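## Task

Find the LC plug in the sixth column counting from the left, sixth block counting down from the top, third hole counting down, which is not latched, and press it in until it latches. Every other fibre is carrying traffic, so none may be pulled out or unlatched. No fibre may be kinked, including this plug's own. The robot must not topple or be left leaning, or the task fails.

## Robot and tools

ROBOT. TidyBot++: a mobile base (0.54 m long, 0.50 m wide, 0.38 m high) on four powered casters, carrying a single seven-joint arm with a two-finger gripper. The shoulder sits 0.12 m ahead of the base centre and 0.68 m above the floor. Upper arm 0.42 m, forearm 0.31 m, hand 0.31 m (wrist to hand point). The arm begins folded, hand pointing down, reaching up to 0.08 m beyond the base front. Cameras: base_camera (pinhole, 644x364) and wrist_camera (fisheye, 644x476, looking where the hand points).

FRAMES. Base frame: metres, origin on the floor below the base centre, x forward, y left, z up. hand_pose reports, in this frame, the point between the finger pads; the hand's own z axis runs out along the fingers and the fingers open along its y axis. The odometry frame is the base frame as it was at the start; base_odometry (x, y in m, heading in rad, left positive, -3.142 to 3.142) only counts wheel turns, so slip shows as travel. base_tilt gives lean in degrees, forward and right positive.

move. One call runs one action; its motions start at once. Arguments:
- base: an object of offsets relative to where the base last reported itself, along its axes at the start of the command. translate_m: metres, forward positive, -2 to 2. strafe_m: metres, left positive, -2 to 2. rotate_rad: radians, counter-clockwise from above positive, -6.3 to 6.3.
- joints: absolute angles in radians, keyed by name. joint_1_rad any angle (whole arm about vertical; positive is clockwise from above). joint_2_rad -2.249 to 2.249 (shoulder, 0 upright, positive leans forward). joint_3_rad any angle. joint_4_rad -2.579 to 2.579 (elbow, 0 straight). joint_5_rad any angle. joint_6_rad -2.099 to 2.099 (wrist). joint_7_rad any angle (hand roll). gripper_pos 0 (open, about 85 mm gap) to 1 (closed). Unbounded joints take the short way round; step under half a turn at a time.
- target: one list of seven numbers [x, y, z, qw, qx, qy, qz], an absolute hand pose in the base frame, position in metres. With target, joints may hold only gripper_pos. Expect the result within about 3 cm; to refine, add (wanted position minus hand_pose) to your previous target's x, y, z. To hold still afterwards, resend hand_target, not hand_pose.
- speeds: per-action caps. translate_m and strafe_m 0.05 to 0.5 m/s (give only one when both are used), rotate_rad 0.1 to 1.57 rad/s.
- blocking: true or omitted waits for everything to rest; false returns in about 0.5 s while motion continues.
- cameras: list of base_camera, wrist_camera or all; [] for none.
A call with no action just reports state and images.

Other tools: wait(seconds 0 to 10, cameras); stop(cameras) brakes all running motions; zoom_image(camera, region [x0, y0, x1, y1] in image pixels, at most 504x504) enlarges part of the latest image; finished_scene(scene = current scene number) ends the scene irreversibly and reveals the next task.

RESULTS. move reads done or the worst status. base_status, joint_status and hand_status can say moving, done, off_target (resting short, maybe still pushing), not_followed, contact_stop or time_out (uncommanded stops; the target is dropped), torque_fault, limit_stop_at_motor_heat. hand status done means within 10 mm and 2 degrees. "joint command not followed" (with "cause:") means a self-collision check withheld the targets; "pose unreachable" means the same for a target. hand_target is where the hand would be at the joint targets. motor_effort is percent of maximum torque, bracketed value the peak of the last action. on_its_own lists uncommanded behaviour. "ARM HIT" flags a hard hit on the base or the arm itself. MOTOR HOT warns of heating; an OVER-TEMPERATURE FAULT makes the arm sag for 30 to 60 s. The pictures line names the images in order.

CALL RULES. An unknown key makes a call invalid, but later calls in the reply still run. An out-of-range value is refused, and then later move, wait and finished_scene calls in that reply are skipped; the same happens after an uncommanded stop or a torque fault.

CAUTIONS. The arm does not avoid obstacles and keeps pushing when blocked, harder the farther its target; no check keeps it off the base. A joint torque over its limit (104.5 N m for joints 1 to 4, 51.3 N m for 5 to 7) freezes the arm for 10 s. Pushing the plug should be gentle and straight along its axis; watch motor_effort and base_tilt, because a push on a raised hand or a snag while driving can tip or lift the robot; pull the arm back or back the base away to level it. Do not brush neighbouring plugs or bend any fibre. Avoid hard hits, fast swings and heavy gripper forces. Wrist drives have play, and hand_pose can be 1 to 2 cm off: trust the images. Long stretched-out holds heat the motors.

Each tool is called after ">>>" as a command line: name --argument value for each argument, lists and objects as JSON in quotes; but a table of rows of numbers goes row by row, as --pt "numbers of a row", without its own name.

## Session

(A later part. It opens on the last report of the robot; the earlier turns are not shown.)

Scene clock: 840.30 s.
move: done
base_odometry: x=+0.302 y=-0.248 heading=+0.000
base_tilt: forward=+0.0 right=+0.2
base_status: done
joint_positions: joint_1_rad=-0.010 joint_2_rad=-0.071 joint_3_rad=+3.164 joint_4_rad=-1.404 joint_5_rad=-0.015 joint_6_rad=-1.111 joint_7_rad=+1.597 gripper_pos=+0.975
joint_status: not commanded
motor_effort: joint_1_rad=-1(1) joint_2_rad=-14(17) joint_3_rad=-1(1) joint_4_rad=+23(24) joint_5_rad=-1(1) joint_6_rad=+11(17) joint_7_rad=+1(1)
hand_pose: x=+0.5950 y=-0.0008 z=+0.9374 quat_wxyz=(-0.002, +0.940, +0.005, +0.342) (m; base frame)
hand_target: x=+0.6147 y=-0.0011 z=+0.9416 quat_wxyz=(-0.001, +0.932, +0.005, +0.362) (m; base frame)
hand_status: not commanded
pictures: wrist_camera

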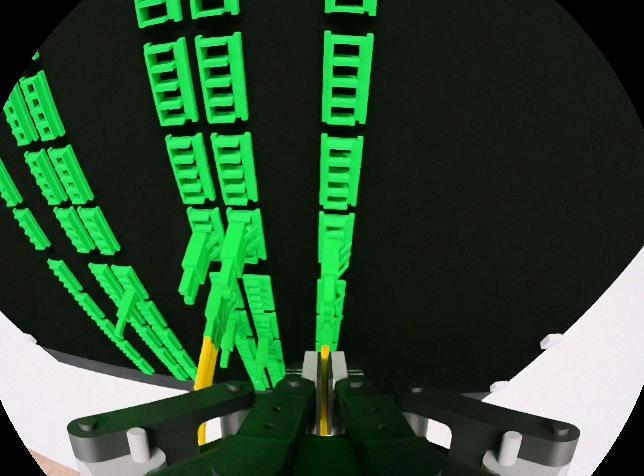

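>>> move --base '{"translate_m": -0.007}' --speeds '{"translate_m": 0.05}' --cameras '[]'

>>> move --joints '{"gripper_pos": 0.966}' --cameras '["wrist_camera"]'

>>> zoom_image --camera "wrist_camera" --region '[290, 310, 360, 380]'

Scene clock: 861.40 s.
move: done
base_odometry: x=+0.295 y=-0.248 heading=+0.000
base_tilt: forward=+0.0 right=+0.2
base_status: done
joint_positions: joint_1_rad=-0.010 joint_2_rad=-0.063 joint_3_rad=+3.164 joint_4_rad=-1.404 joint_5_rad=-0.015 joint_6_rad=-1.091 joint_7_rad=+1.597 gripper_pos=+0.975
joint_status: not commanded
motor_effort: joint_1_rad=+0(2) joint_2_rad=-17(20) joint_3_rad=+1(1) joint_4_rad=+22(23) joint_5_rad=+0(1) joint_6_rad=+8(11) joint_7_rad=+1(1)
hand_pose: x=+0.6016 y=-0.0009 z=+0.9373 quat_wxyz=(-0.001, +0.938, +0.005, +0.347) (m; base frame)
hand_target: x=+0.6147 y=-0.0011 z=+0.9416 quat_wxyz=(-0.001, +0.932, +0.005, +0.362) (m; base frame)
hand_status: not commanded
pictures: none
No camera images: "cameras" was empty.

Scene clock: 861.73 s.
move: done
base_odometry: x=+0.295 y=-0.248 heading=+0.000
base_tilt: forward=+0.0 right=+0.2
base_status: not commanded
joint_positions: joint_1_rad=-0.010 joint_2_rad=-0.063 joint_3_rad=+3.164 joint_4_rad=-1.404 joint_5_rad=-0.015 joint_6_rad=-1.091 joint_7_rad=+1.597 gripper_pos=+0.966
joint_status: all done
motor_effort: joint_1_rad=+1(1) joint_2_rad=-18(18) joint_3_rad=+1(1) joint_4_rad=+22(23) joint_5_rad=+0(1) joint_6_rad=+8(8) joint_7_rad=+1(1)
hand_pose: x=+0.6016 y=-0.0009 z=+0.9373 quat_wxyz=(-0.001, +0.938, +0.005, +0.347) (m; base frame)
hand_target: x=+0.6147 y=-0.0011 z=+0.9416 quat_wxyz=(-0.001, +0.932, +0.005, +0.362) (m; base frame)
hand_status: not commanded
pictures: wrist_camera

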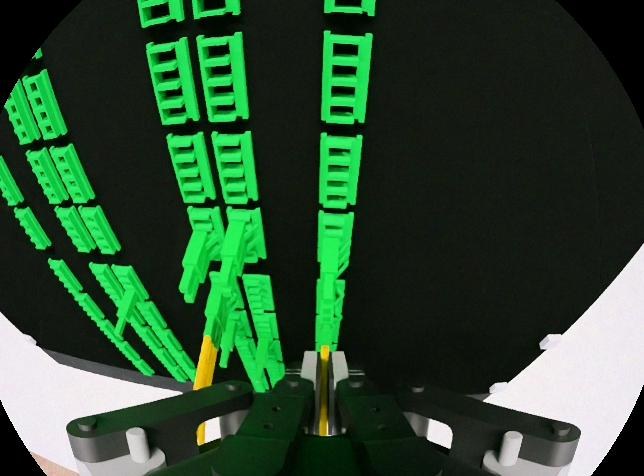

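Scaled by 7.200.

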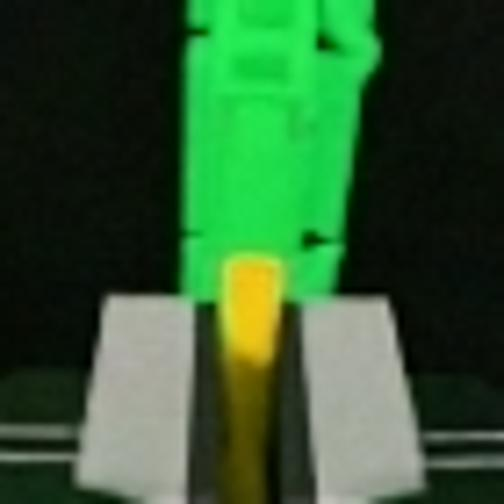

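>>> move --base '{"translate_m": 0.003}' --speeds '{"translate_m": 0.05}' --cameras '["wrist_camera"]'

>>> zoom_image --camera "wrist_camera" --region '[290, 310, 360, 380]'

Scene clock: 866.73 s.
move: done
base_odometry: x=+0.298 y=-0.248 heading=+0.000
base_tilt: forward=+0.0 right=+0.2
base_status: done
joint_positions: joint_1_rad=-0.010 joint_2_rad=-0.062 joint_3_rad=+3.164 joint_4_rad=-1.404 joint_5_rad=-0.015 joint_6_rad=-1.091 joint_7_rad=+1.597 gripper_pos=+0.966
joint_status: not commanded
motor_effort: joint_1_rad=-1(1) joint_2_rad=-16(21) joint_3_rad=+0(1) joint_4_rad=+21(23) joint_5_rad=+0(1) joint_6_rad=+8(9) joint_7_rad=+1(1)
hand_pose: x=+0.6018 y=-0.0009 z=+0.9370 quat_wxyz=(-0.001, +0.938, +0.005, +0.347) (m; base frame)
hand_target: x=+0.6147 y=-0.0011 z=+0.9416 quat_wxyz=(-0.001, +0.932, +0.005, +0.362) (m; base frame)
hand_status: not commanded
pictures: wrist_camera

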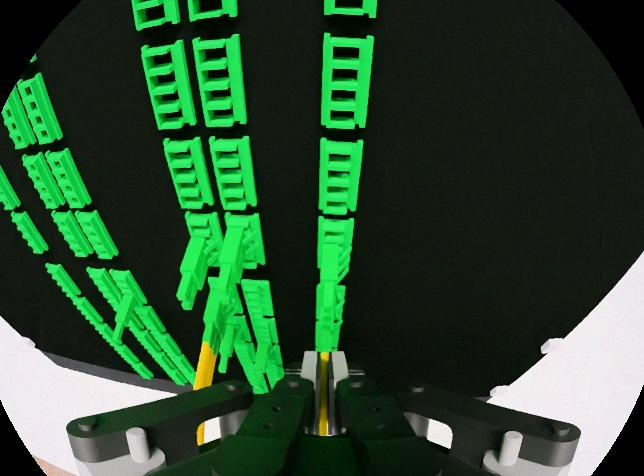

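Scaled by 7.200.

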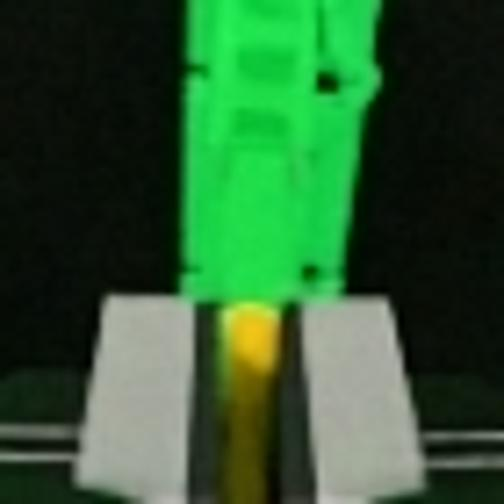

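>>> move --base '{"translate_m": 0.003}' --speeds '{"translate_m": 0.05}' --cameras '["wrist_camera"]'

>>> zoom_image --camera "wrist_camera" --region '[290, 310, 360, 380]'

Scene clock: 877.37 s.
move: done
base_odometry: x=+0.301 y=-0.248 heading=+0.000
base_tilt: forward=+0.0 right=+0.2
base_status: done
joint_positions: joint_1_rad=-0.010 joint_2_rad=-0.062 joint_3_rad=+3.164 joint_4_rad=-1.404 joint_5_rad=-0.015 joint_6_rad=-1.091 joint_7_rad=+1.597 gripper_pos=+0.966
joint_status: not commanded
motor_effort: joint_1_rad=-1(1) joint_2_rad=-17(18) joint_3_rad=-1(1) joint_4_rad=+22(24) joint_5_rad=-1(1) joint_6_rad=+8(10) joint_7_rad=+1(1)
hand_pose: x=+0.6018 y=-0.0009 z=+0.9369 quat_wxyz=(-0.001, +0.938, +0.005, +0.347) (m; base frame)
hand_target: x=+0.6147 y=-0.0011 z=+0.9416 quat_wxyz=(-0.001, +0.932, +0.005, +0.362) (m; base frame)
hand_status: not commanded
pictures: wrist_camera

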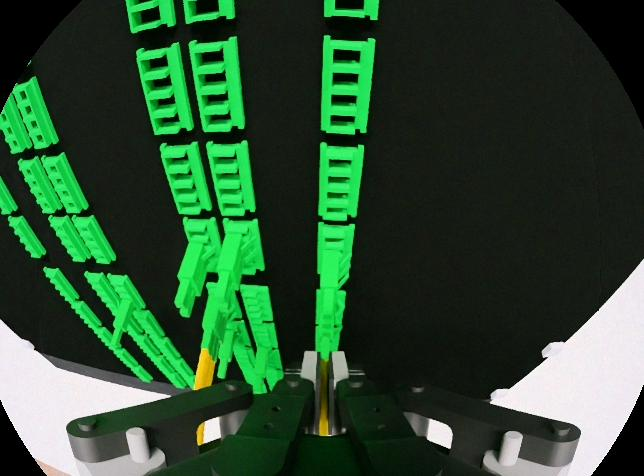

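Scaled by 7.200.

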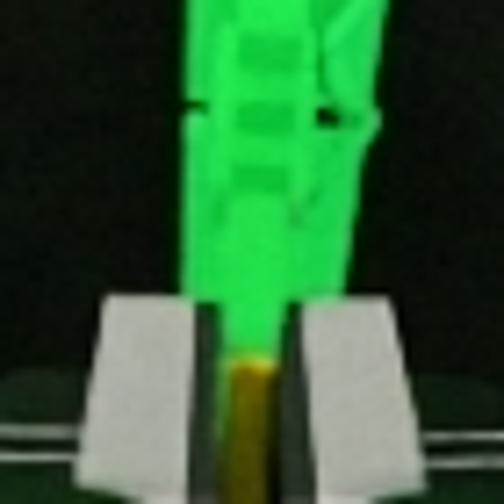

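>>> move --base '{"translate_m": 0.002}' --speeds '{"translate_m": 0.05}' --cameras '["wrist_camera"]'

>>> zoom_image --camera "wrist_camera" --region '[290, 310, 360, 380]'

Scene clock: 885.70 s.
move: done
base_odometry: x=+0.303 y=-0.248 heading=+0.000
base_tilt: forward=+0.0 right=+0.2
base_status: done
joint_positions: joint_1_rad=-0.010 joint_2_rad=-0.063 joint_3_rad=+3.164 joint_4_rad=-1.404 joint_5_rad=-0.015 joint_6_rad=-1.091 joint_7_rad=+1.597 gripper_pos=+0.966
joint_status: not commanded
motor_effort: joint_1_rad=-1(2) joint_2_rad=-17(18) joint_3_rad=-1(1) joint_4_rad=+23(23) joint_5_rad=-1(2) joint_6_rad=+9(11) joint_7_rad=+1(1)
hand_pose: x=+0.6017 y=-0.0009 z=+0.9369 quat_wxyz=(-0.001, +0.938, +0.005, +0.347) (m; base frame)
hand_target: x=+0.6147 y=-0.0011 z=+0.9416 quat_wxyz=(-0.001, +0.932, +0.005, +0.362) (m; base frame)
hand_status: not commanded
pictures: wrist_camera

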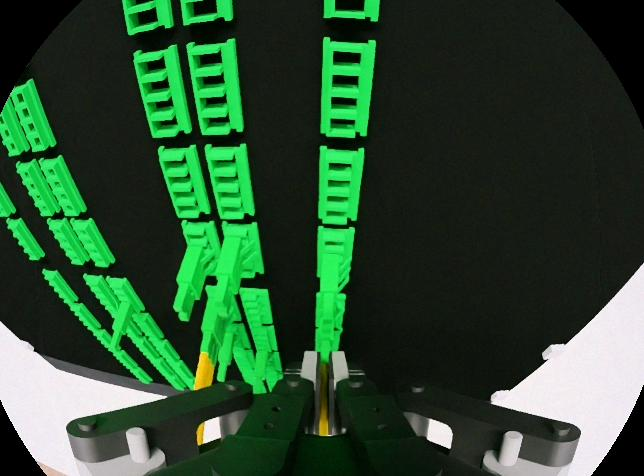

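Scaled by 7.200.

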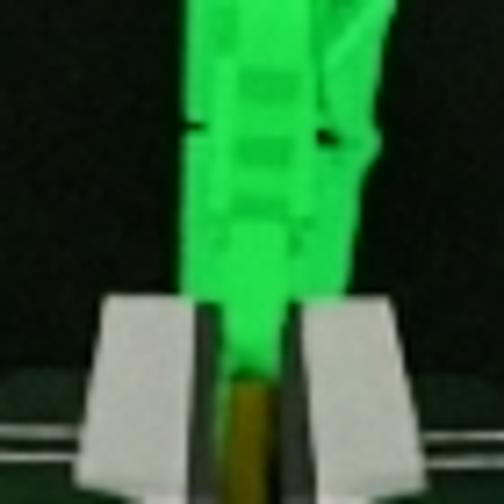

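>>> move --base '{"translate_m": 0.003}' --speeds '{"translate_m": 0.05}' --cameras '["wrist_camera"]'

>>> zoom_image --camera "wrist_camera" --region '[290, 310, 360, 380]'

Scene clock: 892.70 s.
move: done
base_odometry: x=+0.306 y=-0.247 heading=+0.000
base_tilt: forward=+0.0 right=+0.2
base_status: done
joint_positions: joint_1_rad=-0.010 joint_2_rad=-0.064 joint_3_rad=+3.164 joint_4_rad=-1.405 joint_5_rad=-0.015 joint_6_rad=-1.091 joint_7_rad=+1.597 gripper_pos=+0.966
joint_status: not commanded
motor_effort: joint_1_rad=-1(2) joint_2_rad=-15(17) joint_3_rad=-1(1) joint_4_rad=+23(25) joint_5_rad=-1(1) joint_6_rad=+10(12) joint_7_rad=+1(1)
hand_pose: x=+0.6013 y=-0.0009 z=+0.9371 quat_wxyz=(-0.001, +0.938, +0.005, +0.347) (m; base frame)
hand_target: x=+0.6147 y=-0.0011 z=+0.9416 quat_wxyz=(-0.001, +0.932, +0.005, +0.362) (m; base frame)
hand_status: not commanded
pictures: wrist_camera

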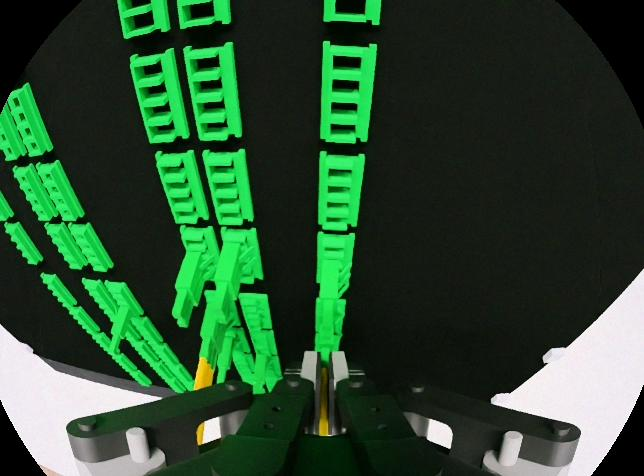

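Scaled by 7.200.

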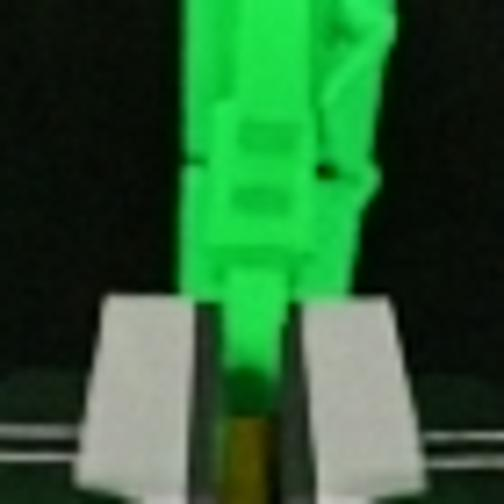

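>>> move --base '{"translate_m": 0.004}' --speeds '{"translate_m": 0.05}' --cameras '["wrist_camera"]'

>>> zoom_image --camera "wrist_camera" --region '[290, 310, 360, 380]'

Scene clock: 907.63 s.
move: done
base_odometry: x=+0.310 y=-0.247 heading=+0.000
base_tilt: forward=+0.0 right=+0.2
base_status: done
joint_positions: joint_1_rad=-0.010 joint_2_rad=-0.069 joint_3_rad=+3.164 joint_4_rad=-1.407 joint_5_rad=-0.015 joint_6_rad=-1.095 joint_7_rad=+1.597 gripper_pos=+0.966
joint_status: not commanded
motor_effort: joint_1_rad=-1(2) joint_2_rad=-16(18) joint_3_rad=-1(1) joint_4_rad=+25(26) joint_5_rad=-1(1) joint_6_rad=+12(16) joint_7_rad=+1(1)
hand_pose: x=+0.5986 y=-0.0008 z=+0.9375 quat_wxyz=(-0.001, +0.938, +0.005, +0.347) (m; base frame)
hand_target: x=+0.6147 y=-0.0011 z=+0.9416 quat_wxyz=(-0.001, +0.932, +0.005, +0.362) (m; base frame)
hand_status: not commanded
pictures: wrist_camera

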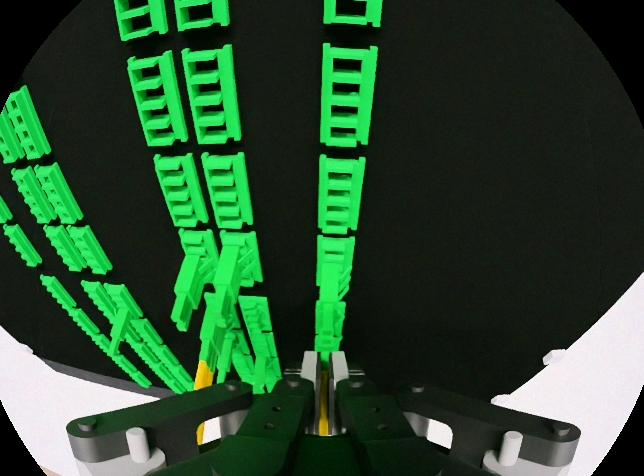

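Scaled by 7.200.

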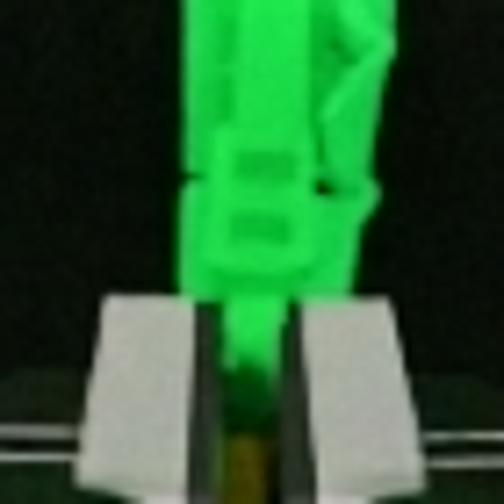

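>>> move --base '{"translate_m": 0.008}' --speeds '{"translate_m": 0.05}' --cameras '["wrist_camera"]'

>>> zoom_image --camera "wrist_camera" --region '[290, 310, 360, 380]'

Scene clock: 916.33 s.
move: done
base_odometry: x=+0.318 y=-0.247 heading=+0.001
base_tilt: forward=+0.0 right=+0.2
base_status: done
joint_positions: joint_1_rad=-0.010 joint_2_rad=-0.081 joint_3_rad=+3.164 joint_4_rad=-1.413 joint_5_rad=-0.015 joint_6_rad=-1.111 joint_7_rad=+1.597 gripper_pos=+0.966
joint_status: not commanded
motor_effort: joint_1_rad=-2(3) joint_2_rad=-12(15) joint_3_rad=-2(2) joint_4_rad=+24(27) joint_5_rad=-2(2) joint_6_rad=+13(17) joint_7_rad=+1(1)
hand_pose: x=+0.5909 y=-0.0008 z=+0.9373 quat_wxyz=(-0.002, +0.939, +0.005, +0.343) (m; base frame)
hand_target: x=+0.6147 y=-0.0011 z=+0.9416 quat_wxyz=(-0.001, +0.932, +0.005, +0.362) (m; base frame)
hand_status: not commanded
pictures: wrist_camera

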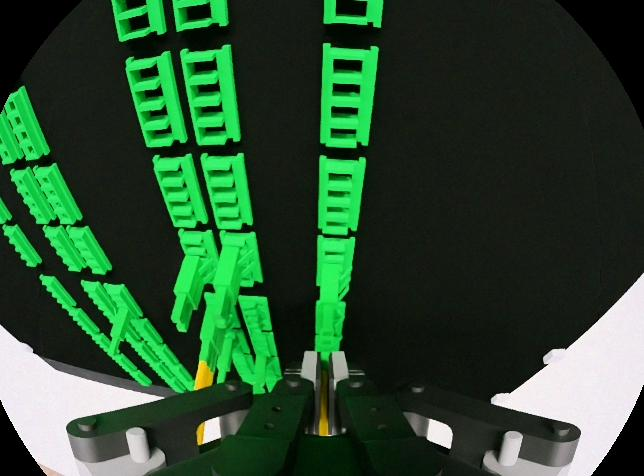

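Scaled by 7.200.

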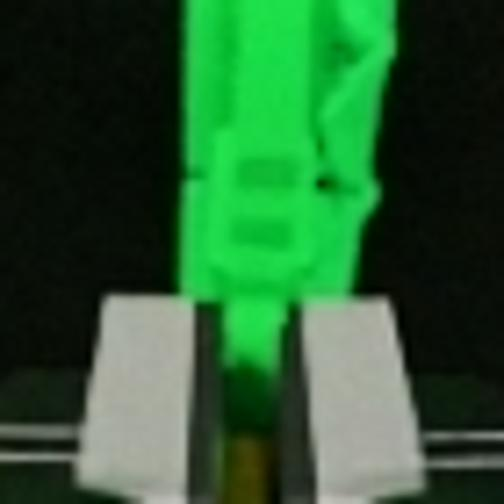

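>>> move --base '{"translate_m": 0.009}' --speeds '{"translate_m": 0.05}' --cameras '["wrist_camera"]'

>>> zoom_image --camera "wrist_camera" --region '[290, 310, 360, 380]'

Scene clock: 921.07 s.
move: done
base_odometry: x=+0.326 y=-0.247 heading=+0.001
base_tilt: forward=+0.0 right=+0.2
base_status: done
joint_positions: joint_1_rad=-0.010 joint_2_rad=-0.094 joint_3_rad=+3.164 joint_4_rad=-1.418 joint_5_rad=-0.015 joint_6_rad=-1.128 joint_7_rad=+1.597 gripper_pos=+0.966
joint_status: not commanded
motor_effort: joint_1_rad=-3(3) joint_2_rad=-9(12) joint_3_rad=-3(3) joint_4_rad=+26(27) joint_5_rad=-3(3) joint_6_rad=+16(20) joint_7_rad=+1(1)
hand_pose: x=+0.5827 y=-0.0007 z=+0.9373 quat_wxyz=(-0.002, +0.941, +0.006, +0.338) (m; base frame)
hand_target: x=+0.6147 y=-0.0011 z=+0.9416 quat_wxyz=(-0.001, +0.932, +0.005, +0.362) (m; base frame)
hand_status: not commanded
pictures: wrist_camera

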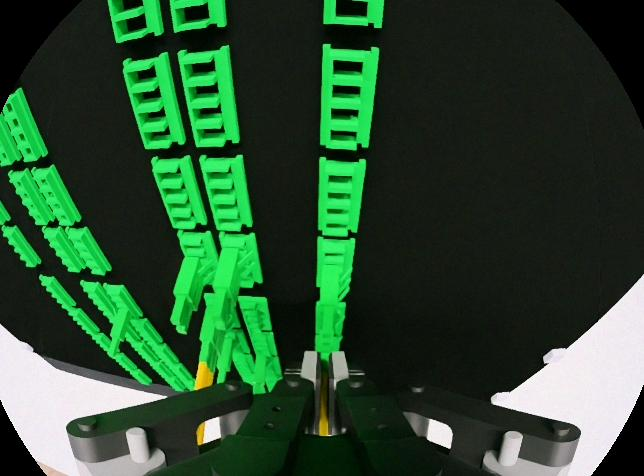

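Scaled by 7.200.

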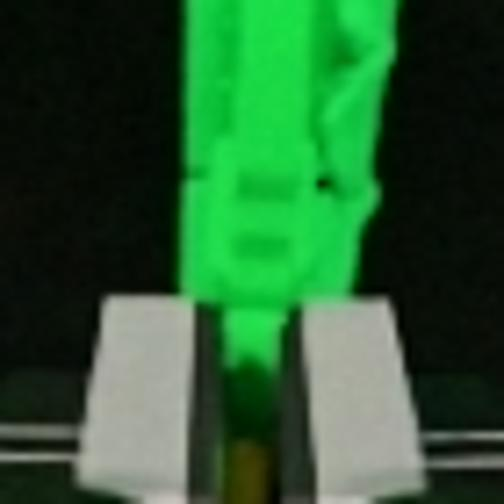

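>>> move --base '{"translate_m": 0.008}' --speeds '{"translate_m": 0.05}' --cameras '["wrist_camera"]'

>>> zoom_image --camera "wrist_camera" --region '[290, 310, 360, 380]'

Scene clock: 927.33 s.
move: done
base_odometry: x=+0.334 y=-0.247 heading=+0.001
base_tilt: forward=+0.0 right=+0.2
base_status: done
joint_positions: joint_1_rad=-0.010 joint_2_rad=-0.104 joint_3_rad=+3.164 joint_4_rad=-1.422 joint_5_rad=-0.015 joint_6_rad=-1.143 joint_7_rad=+1.597 gripper_pos=+0.966
joint_status: not commanded
motor_effort: joint_1_rad=-2(4) joint_2_rad=-7(9) joint_3_rad=-1(3) joint_4_rad=+27(28) joint_5_rad=-2(3) joint_6_rad=+18(23) joint_7_rad=+1(1)
hand_pose: x=+0.5757 y=-0.0006 z=+0.9373 quat_wxyz=(-0.002, +0.943, +0.006, +0.334) (m; base frame)
hand_target: x=+0.6147 y=-0.0011 z=+0.9416 quat_wxyz=(-0.001, +0.932, +0.005, +0.362) (m; base frame)
hand_status: not commanded
pictures: wrist_camera

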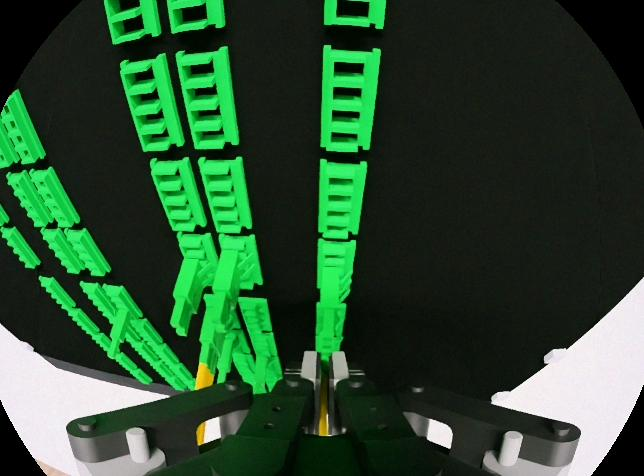

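Scaled by 7.200.

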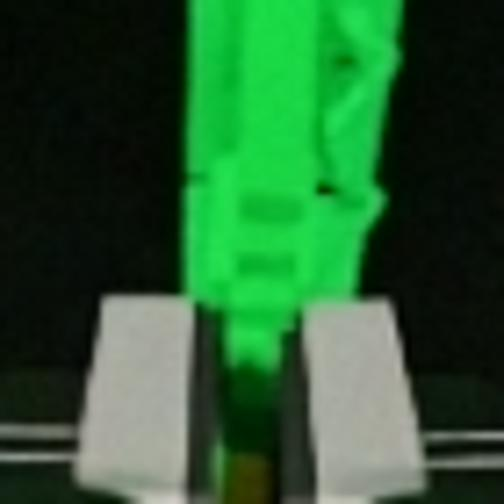

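>>> move --base '{"translate_m": 0.007}' --speeds '{"translate_m": 0.05}' --cameras '["wrist_camera"]'

>>> zoom_image --camera "wrist_camera" --region '[290, 310, 360, 380]'

Scene clock: 953.03 s.
move: done
base_odometry: x=+0.341 y=-0.247 heading=+0.001
base_tilt: forward=+0.0 right=+0.2
base_status: done
joint_positions: joint_1_rad=-0.010 joint_2_rad=-0.114 joint_3_rad=+3.164 joint_4_rad=-1.425 joint_5_rad=-0.015 joint_6_rad=-1.158 joint_7_rad=+1.597 gripper_pos=+0.966
joint_status: not commanded
motor_effort: joint_1_rad=-3(3) joint_2_rad=-4(8) joint_3_rad=-2(2) joint_4_rad=+24(28) joint_5_rad=-3(3) joint_6_rad=+18(25) joint_7_rad=+1(1)
hand_pose: x=+0.5691 y=-0.0006 z=+0.9372 quat_wxyz=(-0.002, +0.944, +0.006, +0.330) (m; base frame)
hand_target: x=+0.6147 y=-0.0011 z=+0.9416 quat_wxyz=(-0.001, +0.932, +0.005, +0.362) (m; base frame)
hand_status: not commanded
pictures: wrist_camera

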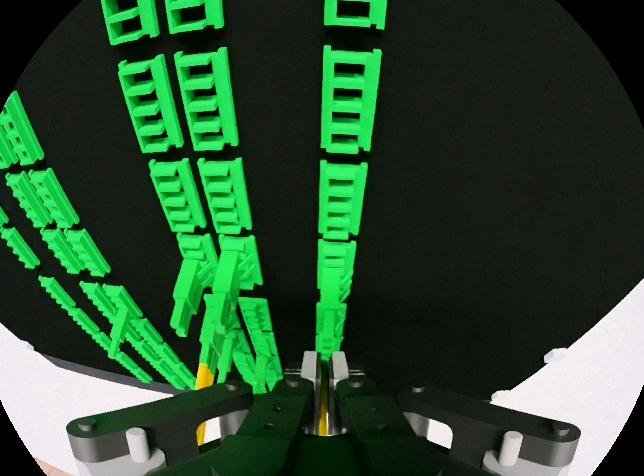

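Scaled by 7.200.

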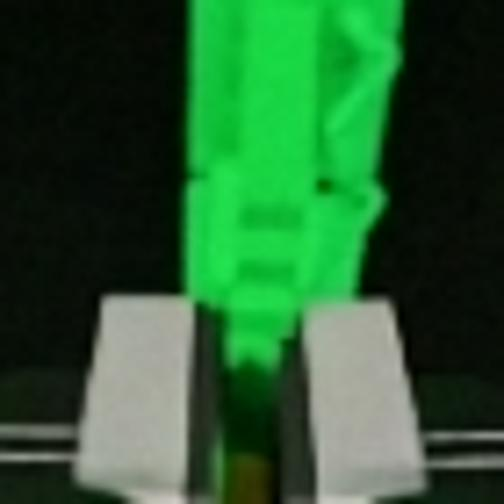

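>>> move --base '{"translate_m": -0.035}' --speeds '{"translate_m": 0.08}' --cameras '[]'

>>> move --joints '{"gripper_pos": 0.89}' --cameras '["wrist_camera"]'

>>> zoom_image --camera "wrist_camera" --region '[290, 310, 360, 380]'

Scene clock: 961.40 s.
move: done
base_odometry: x=+0.306 y=-0.247 heading=+0.001
base_tilt: forward=+0.0 right=+0.2
base_status: done
joint_positions: joint_1_rad=-0.010 joint_2_rad=-0.067 joint_3_rad=+3.164 joint_4_rad=-1.413 joint_5_rad=-0.015 joint_6_rad=-1.077 joint_7_rad=+1.597 gripper_pos=+0.966
joint_status: not commanded
motor_effort: joint_1_rad=+0(3) joint_2_rad=-17(19) joint_3_rad=+1(3) joint_4_rad=+20(24) joint_5_rad=+1(3) joint_6_rad=+6(18) joint_7_rad=+1(1)
hand_pose: x=+0.6024 y=-0.0009 z=+0.9370 quat_wxyz=(-0.001, +0.936, +0.005, +0.351) (m; base frame)
hand_target: x=+0.6147 y=-0.0011 z=+0.9416 quat_wxyz=(-0.001, +0.932, +0.005, +0.362) (m; base frame)
hand_status: not commanded
pictures: none
No camera images: "cameras" was empty.

Scene clock: 961.90 s.
move: done
base_odometry: x=+0.306 y=-0.247 heading=+0.001
base_tilt: forward=+0.0 right=+0.2
base_status: not commanded
joint_positions: joint_1_rad=-0.010 joint_2_rad=-0.065 joint_3_rad=+3.164 joint_4_rad=-1.413 joint_5_rad=-0.015 joint_6_rad=-1.077 joint_7_rad=+1.597 gripper_pos=+0.890
joint_status: all done
motor_effort: joint_1_rad=+0(1) joint_2_rad=-18(20) joint_3_rad=+0(2) joint_4_rad=+22(22) joint_5_rad=+0(1) joint_6_rad=+6(9) joint_7_rad=+1(1)
hand_pose: x=+0.6028 y=-0.0009 z=+0.9363 quat_wxyz=(-0.001, +0.937, +0.005, +0.350) (m; base frame)
hand_target: x=+0.6147 y=-0.0011 z=+0.9416 quat_wxyz=(-0.001, +0.932, +0.005, +0.362) (m; base frame)
hand_status: not commanded
pictures: wrist_camera

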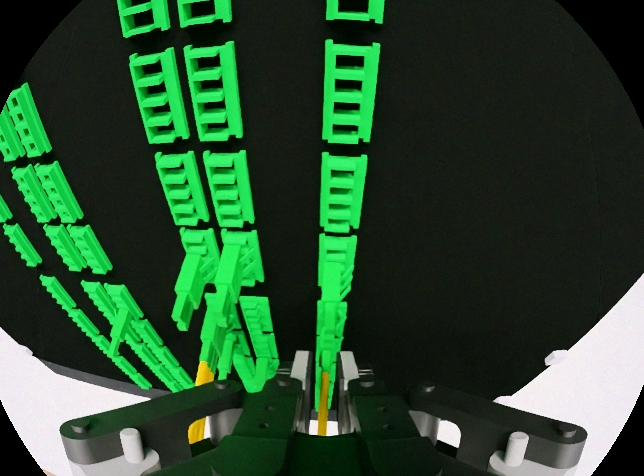

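Scaled by 7.200.

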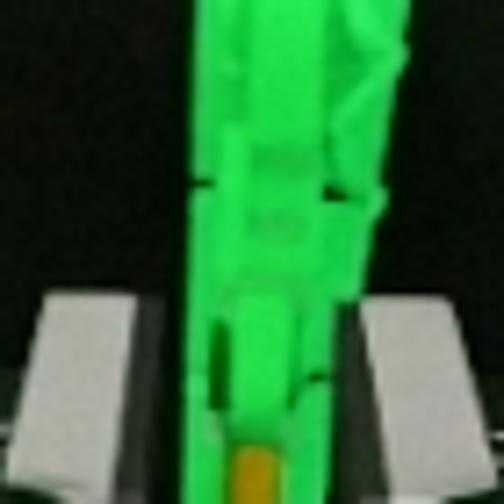

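>>> move --base '{"translate_m": -0.10}' --speeds '{"translate_m": 0.1}' --cameras '[]'

>>> move --joints '{"joint_2_rad": -0.004, "joint_4_rad": -1.171, "joint_6_rad": -1.319}' --cameras '["wrist_camera"]'

>>> zoom_image --camera "wrist_camera" --region '[270, 220, 370, 320]'

>>> move --target '[0.54, -0.12, 1.0, -0.2330, 0.7330, 0.3036, 0.5625]' --cameras '["wrist_camera"]'

Scene clock: 975.63 s.
move: done
base_odometry: x=+0.206 y=-0.247 heading=+0.001
base_tilt: forward=+0.0 right=+0.2
base_status: done
joint_positions: joint_1_rad=-0.010 joint_2_rad=-0.058 joint_3_rad=+3.164 joint_4_rad=-1.413 joint_5_rad=-0.015 joint_6_rad=-1.077 joint_7_rad=+1.597 gripper_pos=+0.890
joint_status: not commanded
motor_effort: joint_1_rad=+0(1) joint_2_rad=-19(21) joint_3_rad=+0(1) joint_4_rad=+22(23) joint_5_rad=+0(0) joint_6_rad=+6(7) joint_7_rad=+1(1)
hand_pose: x=+0.6046 y=-0.0009 z=+0.9329 quat_wxyz=(-0.001, +0.938, +0.005, +0.347) (m; base frame)
hand_target: x=+0.6147 y=-0.0011 z=+0.9416 quat_wxyz=(-0.001, +0.932, +0.005, +0.362) (m; base frame)
hand_status: not commanded
pictures: none
No camera images: "cameras" was empty.

Scene clock: 976.90 s.
move: done
base_odometry: x=+0.206 y=-0.247 heading=+0.001
base_tilt: forward=+0.0 right=+0.2
base_status: not commanded
joint_positions: joint_1_rad=-0.010 joint_2_rad=-0.027 joint_3_rad=+3.164 joint_4_rad=-1.194 joint_5_rad=-0.015 joint_6_rad=-1.267 joint_7_rad=+1.597 gripper_pos=+0.890
joint_status: all done
motor_effort: joint_1_rad=+0(0) joint_2_rad=-19(20) joint_3_rad=+0(1) joint_4_rad=+21(23) joint_5_rad=+0(0) joint_6_rad=+6(8) joint_7_rad=+1(1)
hand_pose: x=+0.5993 y=-0.0004 z=+0.9897 quat_wxyz=(-0.001, +0.938, +0.007, +0.347) (m; base frame)
hand_target: x=+0.5964 y=-0.0002 z=+0.9794 quat_wxyz=(-0.001, +0.947, +0.007, +0.322) (m; base frame)
hand_status: not commanded
pictures: wrist_camera

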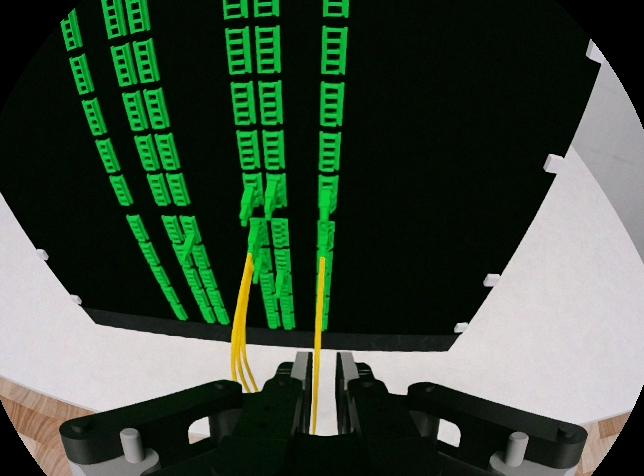

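Scaled by 5.040.

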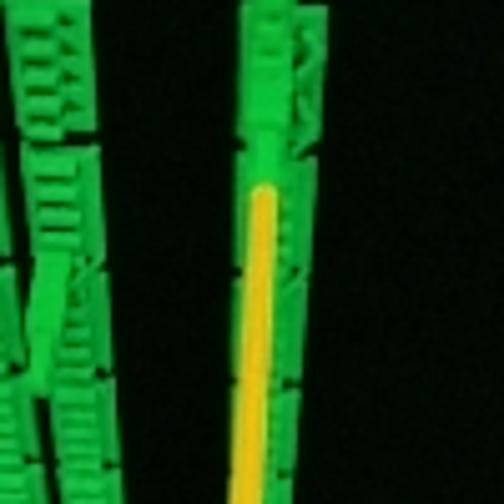

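Scene clock: 979.57 s.
move: off_target
base_odometry: x=+0.206 y=-0.247 heading=+0.001
base_tilt: forward=+0.0 right=+0.3
base_status: not commanded
joint_positions: joint_1_rad=-1.394 joint_2_rad=-1.015 joint_3_rad=+4.069 joint_4_rad=-1.439 joint_5_rad=+0.143 joint_6_rad=-1.143 joint_7_rad=+2.171 gripper_pos=+0.890
joint_status: not commanded
motor_effort: joint_1_rad=+0(2) joint_2_rad=+24(25) joint_3_rad=-13(14) joint_4_rad=+13(22) joint_5_rad=-5(5) joint_6_rad=+7(8) joint_7_rad=+1(1)
hand_pose: x=+0.5166 y=-0.1032 z=+1.0124 quat_wxyz=(-0.272, +0.736, +0.297, +0.544) (m; base frame)
hand_target: x=+0.5400 y=-0.1200 z=+1.0000 quat_wxyz=(-0.233, +0.733, +0.304, +0.562) (m; base frame)
hand_status: off_target (0.031 m and 5.1 deg from the pose sent, 0.134 m and 55.5 deg at the start)
pictures: wrist_camera

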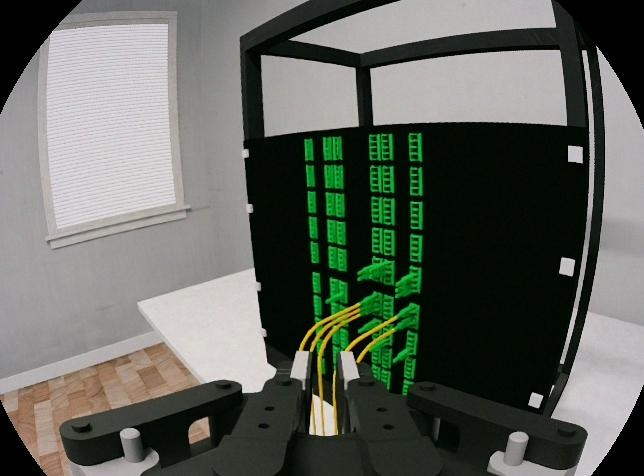

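>>> zoom_image --camera "wrist_camera" --region '[375, 290, 435, 350]'

>>> zoom_image --camera "wrist_camera" --region '[330, 250, 440, 360]'

Scaled by 8.400.

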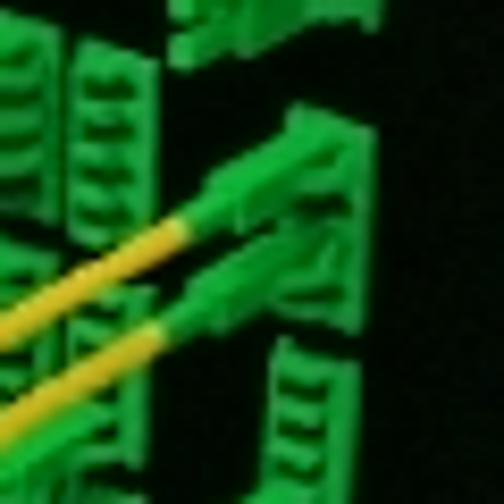

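Scaled by 4.582.

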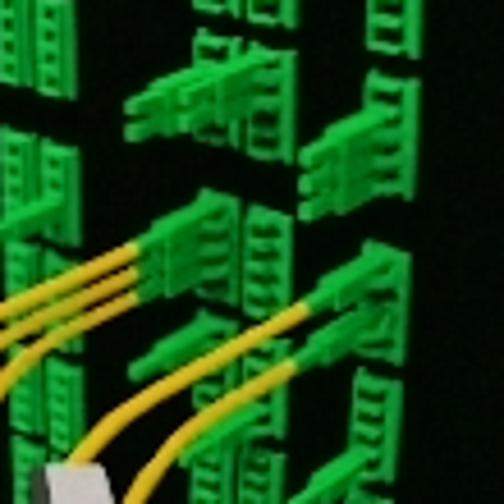

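>>> move --base '{"translate_m": 0.05}' --speeds '{"translate_m": 0.1}' --cameras '["wrist_camera"]'

>>> zoom_image --camera "wrist_camera" --region '[350, 270, 440, 360]'

Scene clock: 999.47 s.
move: done
base_odometry: x=+0.256 y=-0.247 heading=+0.000
base_tilt: forward=+0.0 right=+0.2
base_status: done
joint_positions: joint_1_rad=-1.401 joint_2_rad=-1.015 joint_3_rad=+4.071 joint_4_rad=-1.439 joint_5_rad=+0.144 joint_6_rad=-1.139 joint_7_rad=+2.174 gripper_pos=+0.890
joint_status: not commanded
motor_effort: joint_1_rad=+0(3) joint_2_rad=+24(25) joint_3_rad=-13(14) joint_4_rad=+12(14) joint_5_rad=-5(5) joint_6_rad=+7(7) joint_7_rad=+1(1)
hand_pose: x=+0.5185 y=-0.1012 z=+1.0123 quat_wxyz=(-0.273, +0.735, +0.299, +0.544) (m; base frame)
hand_target: x=+0.5400 y=-0.1200 z=+1.0000 quat_wxyz=(-0.233, +0.733, +0.304, +0.562) (m; base frame)
hand_status: not commanded
pictures: wrist_camera

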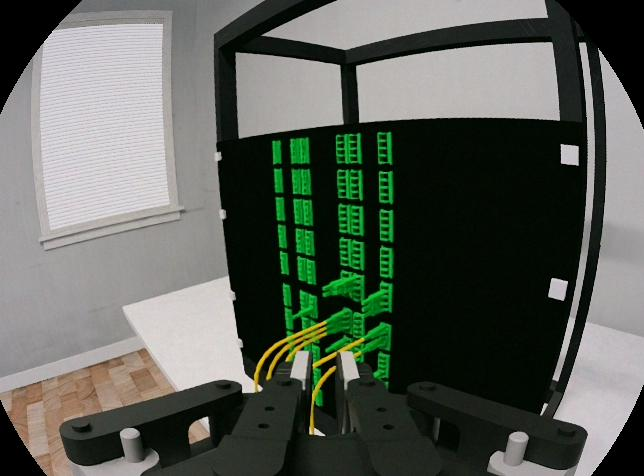

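Scaled by 5.600.

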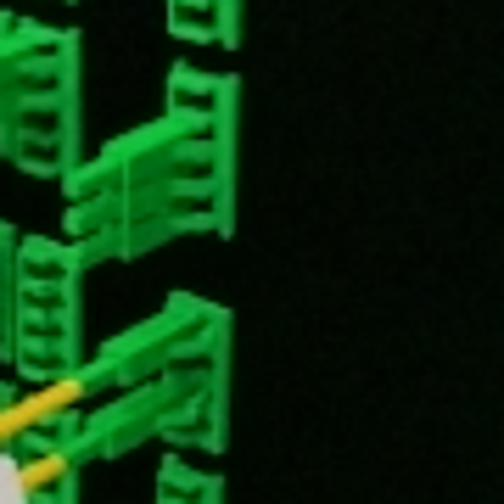

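>>> zoom_image --camera "wrist_camera" --region '[355, 315, 400, 360]'

>>> zoom_image --camera "wrist_camera" --region '[355, 280, 400, 325]'

Scaled by 11.200.

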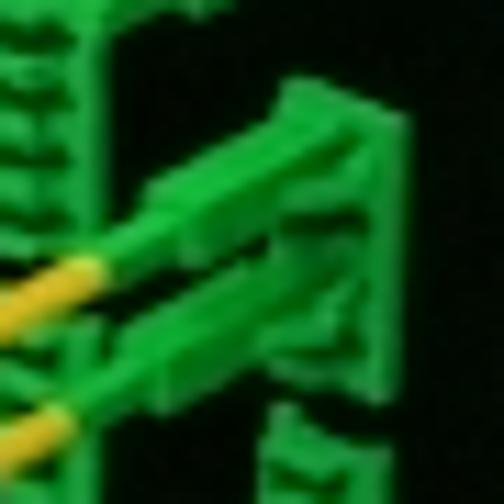

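Scaled by 11.200.

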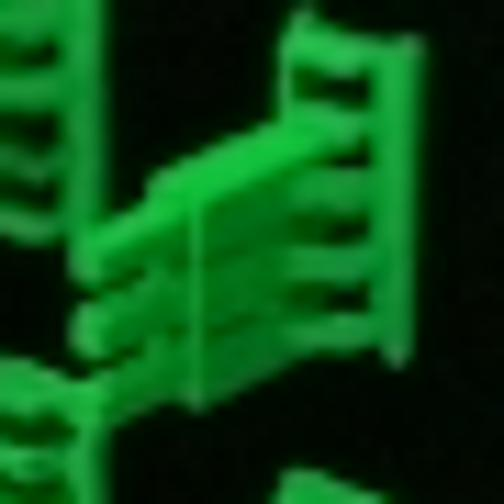

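>>> move --base '{"translate_m": -0.10}' --speeds '{"translate_m": 0.2}' --cameras '[]'

>>> move --joints '{"joint_1_rad": 0.0, "joint_2_rad": -0.004, "joint_3_rad": 3.15, "joint_4_rad": -1.171, "joint_5_rad": -0.065, "joint_6_rad": -1.319, "joint_7_rad": 1.54}' --cameras '["wrist_camera"]'

Scene clock: 1136.33 s.
move: done
base_odometry: x=+0.156 y=-0.247 heading=+0.001
base_tilt: forward=+0.0 right=+0.3
base_status: done
joint_positions: joint_1_rad=-1.404 joint_2_rad=-1.016 joint_3_rad=+4.072 joint_4_rad=-1.439 joint_5_rad=+0.145 joint_6_rad=-1.138 joint_7_rad=+2.174 gripper_pos=+0.890
joint_status: not commanded
motor_effort: joint_1_rad=+0(2) joint_2_rad=+24(26) joint_3_rad=-13(15) joint_4_rad=+13(14) joint_5_rad=-5(6) joint_6_rad=+7(8) joint_7_rad=+1(1)
hand_pose: x=+0.5192 y=-0.1007 z=+1.0118 quat_wxyz=(-0.273, +0.735, +0.299, +0.544) (m; base frame)
hand_target: x=+0.5400 y=-0.1200 z=+1.0000 quat_wxyz=(-0.233, +0.733, +0.304, +0.562) (m; base frame)
hand_status: not commanded
pictures: none
No camera images: "cameras" was empty.

Scene clock: 1139.00 s.
move: done
base_odometry: x=+0.156 y=-0.247 heading=+0.001
base_tilt: forward=+0.0 right=+0.2
base_status: not commanded
joint_positions: joint_1_rad=-0.021 joint_2_rad=-0.019 joint_3_rad=+3.175 joint_4_rad=-1.197 joint_5_rad=+0.000 joint_6_rad=-1.268 joint_7_rad=+1.600 gripper_pos=+0.890
joint_status: all done
motor_effort: joint_1_rad=+0(2) joint_2_rad=-19(26) joint_3_rad=+0(15) joint_4_rad=+20(22) joint_5_rad=+0(6) joint_6_rad=+6(9) joint_7_rad=+1(2)
hand_pose: x=+0.6015 y=-0.0049 z=+0.9839 quat_wxyz=(+0.007, +0.940, +0.007, +0.341) (m; base frame)
hand_target: x=+0.5962 y=+0.0169 z=+0.9799 quat_wxyz=(-0.036, +0.946, -0.016, +0.321) (m; base frame)
hand_status: not commanded
pictures: wrist_camera

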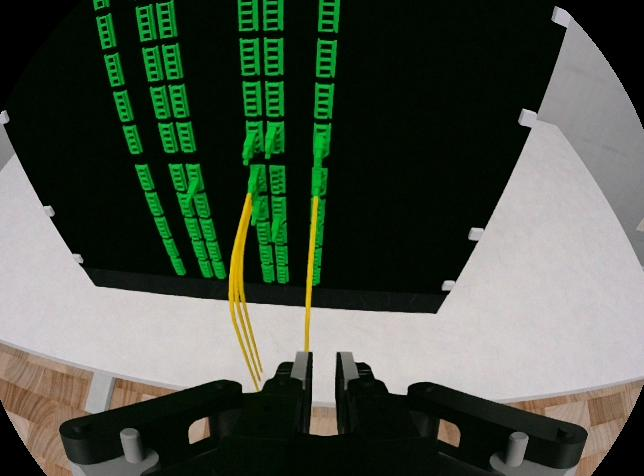

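>>> move --joints '{"joint_1_rad": 0.011, "joint_2_rad": -0.053, "joint_3_rad": 3.139, "joint_4_rad": -1.382, "joint_5_rad": -0.08, "joint_6_rad": -1.09, "joint_7_rad": 1.54}' --cameras '[]'

>>> move --base '{"translate_m": 0.054}' --speeds '{"translate_m": 0.05}' --joints '{"gripper_pos": 0.86}' --cameras '["wrist_camera"]'

>>> zoom_image --camera "wrist_camera" --region '[260, 170, 380, 290]'

Scene clock: 1150.50 s.
move: done
base_odometry: x=+0.156 y=-0.247 heading=+0.001
base_tilt: forward=+0.0 right=+0.2
base_status: not commanded
joint_positions: joint_1_rad=-0.011 joint_2_rad=-0.034 joint_3_rad=+3.164 joint_4_rad=-1.373 joint_5_rad=-0.016 joint_6_rad=-1.145 joint_7_rad=+1.597 gripper_pos=+0.890
joint_status: all done
motor_effort: joint_1_rad=+0(2) joint_2_rad=-20(21) joint_3_rad=+0(2) joint_4_rad=+21(23) joint_5_rad=+0(1) joint_6_rad=+6(7) joint_7_rad=+1(2)
hand_pose: x=+0.6012 y=+0.0000 z=+0.9281 quat_wxyz=(-0.002, +0.946, +0.006, +0.323) (m; base frame)
hand_target: x=+0.6077 y=+0.0193 z=+0.9446 quat_wxyz=(-0.044, +0.934, -0.023, +0.353) (m; base frame)
hand_status: not commanded
pictures: none
No camera images: "cameras" was empty.

Scene clock: 1152.00 s.
move: done
base_odometry: x=+0.210 y=-0.247 heading=+0.000
base_tilt: forward=+0.0 right=+0.2
base_status: done
joint_positions: joint_1_rad=-0.010 joint_2_rad=-0.041 joint_3_rad=+3.164 joint_4_rad=-1.373 joint_5_rad=-0.017 joint_6_rad=-1.143 joint_7_rad=+1.597 gripper_pos=+0.860
joint_status: all done
motor_effort: joint_1_rad=+0(1) joint_2_rad=-19(23) joint_3_rad=+0(1) joint_4_rad=+22(22) joint_5_rad=+0(0) joint_6_rad=+6(6) joint_7_rad=+1(1)
hand_pose: x=+0.6000 y=+0.0002 z=+0.9318 quat_wxyz=(-0.003, +0.945, +0.006, +0.327) (m; base frame)
hand_target: x=+0.6077 y=+0.0193 z=+0.9446 quat_wxyz=(-0.044, +0.934, -0.023, +0.353) (m; base frame)
hand_status: not commanded
pictures: wrist_camera

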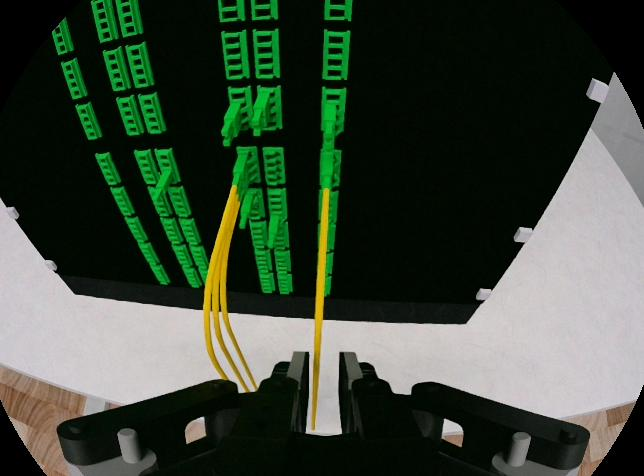

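Scaled by 4.200.

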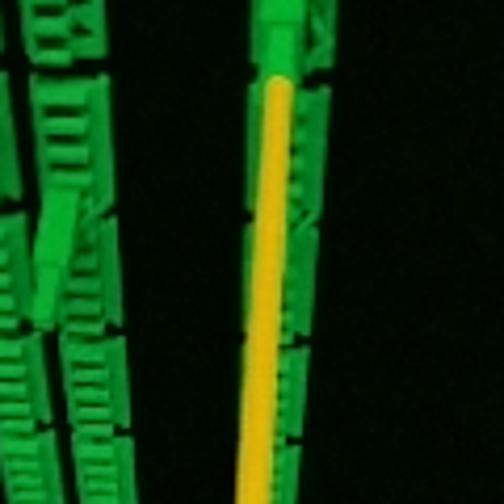

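>>> move --base '{"translate_m": 0.072, "strafe_m": -0.001}' --speeds '{"translate_m": 0.05}' --joints '{"joint_2_rad": -0.047}' --cameras '["wrist_camera"]'

>>> zoom_image --camera "wrist_camera" --region '[290, 300, 360, 370]'

Scene clock: 1166.00 s.
move: done
base_odometry: x=+0.282 y=-0.248 heading=+0.001
base_tilt: forward=+0.0 right=+0.2
base_status: done
joint_positions: joint_1_rad=-0.010 joint_2_rad=-0.041 joint_3_rad=+3.163 joint_4_rad=-1.373 joint_5_rad=-0.018 joint_6_rad=-1.142 joint_7_rad=+1.597 gripper_pos=+0.860
joint_status: all done
motor_effort: joint_1_rad=+0(1) joint_2_rad=-19(22) joint_3_rad=+0(1) joint_4_rad=+22(23) joint_5_rad=+0(0) joint_6_rad=+6(6) joint_7_rad=+1(1)
hand_pose: x=+0.6001 y=+0.0005 z=+0.9321 quat_wxyz=(-0.003, +0.945, +0.006, +0.328) (m; base frame)
hand_target: x=+0.6093 y=+0.0193 z=+0.9417 quat_wxyz=(-0.044, +0.935, -0.023, +0.350) (m; base frame)
hand_status: not commanded
pictures: wrist_camera

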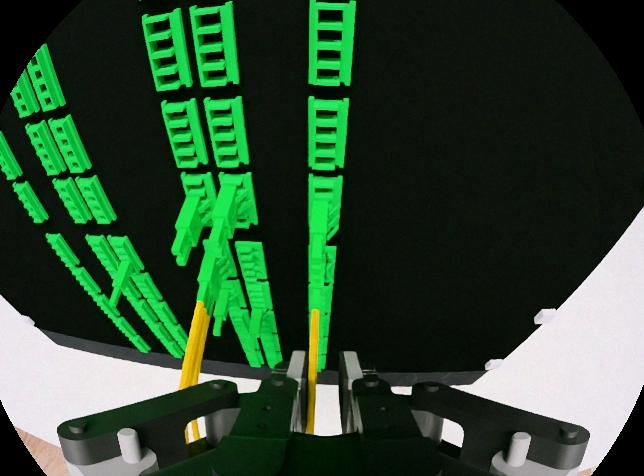

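Scaled by 7.200.

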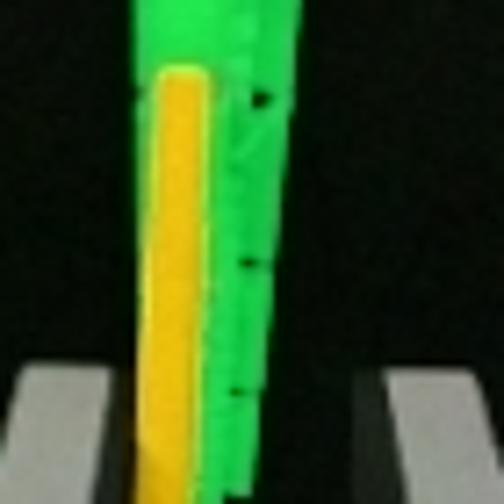

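>>> move --base '{"translate_m": -0.02, "strafe_m": 0.002}' --speeds '{"translate_m": 0.05}' --cameras '[]'

>>> move --joints '{"joint_1_rad": -0.003, "joint_3_rad": 3.155, "joint_5_rad": -0.035, "joint_7_rad": 1.58}' --cameras '["wrist_camera"]'

>>> zoom_image --camera "wrist_camera" --region '[280, 260, 370, 350]'

Scene clock: 1195.93 s.
move: done
base_odometry: x=+0.262 y=-0.246 heading=+0.001
base_tilt: forward=+0.0 right=+0.2
base_status: done
joint_positions: joint_1_rad=-0.009 joint_2_rad=-0.042 joint_3_rad=+3.163 joint_4_rad=-1.374 joint_5_rad=-0.018 joint_6_rad=-1.141 joint_7_rad=+1.597 gripper_pos=+0.860
joint_status: not commanded
motor_effort: joint_1_rad=+0(1) joint_2_rad=-19(23) joint_3_rad=+0(1) joint_4_rad=+21(22) joint_5_rad=+0(1) joint_6_rad=+6(6) joint_7_rad=+1(1)
hand_pose: x=+0.5999 y=+0.0005 z=+0.9328 quat_wxyz=(-0.003, +0.944, +0.006, +0.329) (m; base frame)
hand_target: x=+0.6093 y=+0.0193 z=+0.9417 quat_wxyz=(-0.044, +0.935, -0.023, +0.350) (m; base frame)
hand_status: not commanded
pictures: none
No camera images: "cameras" was empty.

Scene clock: 1196.47 s.
move: done
base_odometry: x=+0.262 y=-0.246 heading=+0.001
base_tilt: forward=+0.0 right=+0.2
base_status: not commanded
joint_positions: joint_1_rad=-0.009 joint_2_rad=-0.042 joint_3_rad=+3.163 joint_4_rad=-1.374 joint_5_rad=-0.016 joint_6_rad=-1.141 joint_7_rad=+1.599 gripper_pos=+0.860
joint_status: all done
motor_effort: joint_1_rad=+0(1) joint_2_rad=-19(20) joint_3_rad=+0(1) joint_4_rad=+20(22) joint_5_rad=+0(0) joint_6_rad=+6(6) joint_7_rad=+0(1)
hand_pose: x=+0.5999 y=-0.0001 z=+0.9328 quat_wxyz=(-0.002, +0.944, +0.007, +0.329) (m; base frame)
hand_target: x=+0.6096 y=+0.0057 z=+0.9410 quat_wxyz=(-0.014, +0.936, -0.003, +0.351) (m; base frame)
hand_status: not commanded
pictures: wrist_camera

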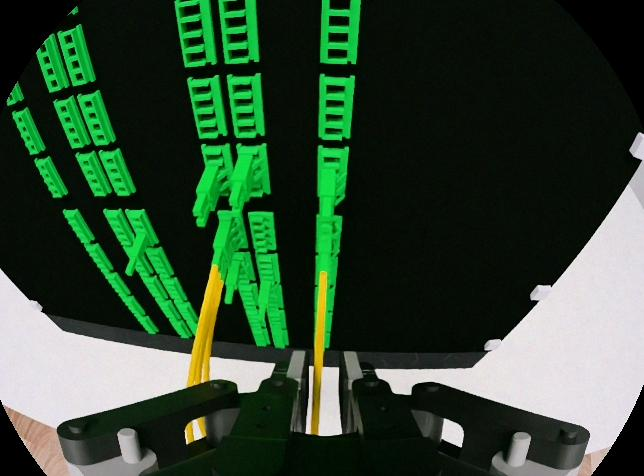

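Scaled by 5.600.

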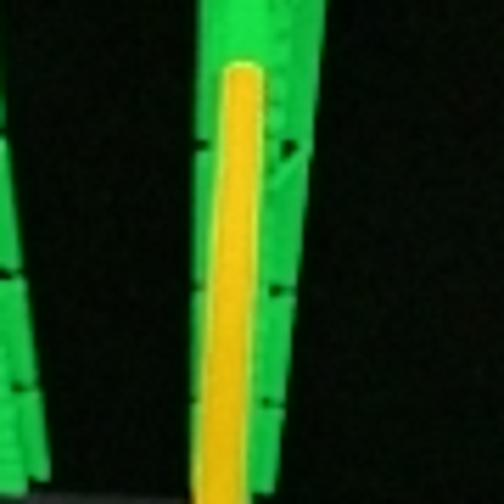

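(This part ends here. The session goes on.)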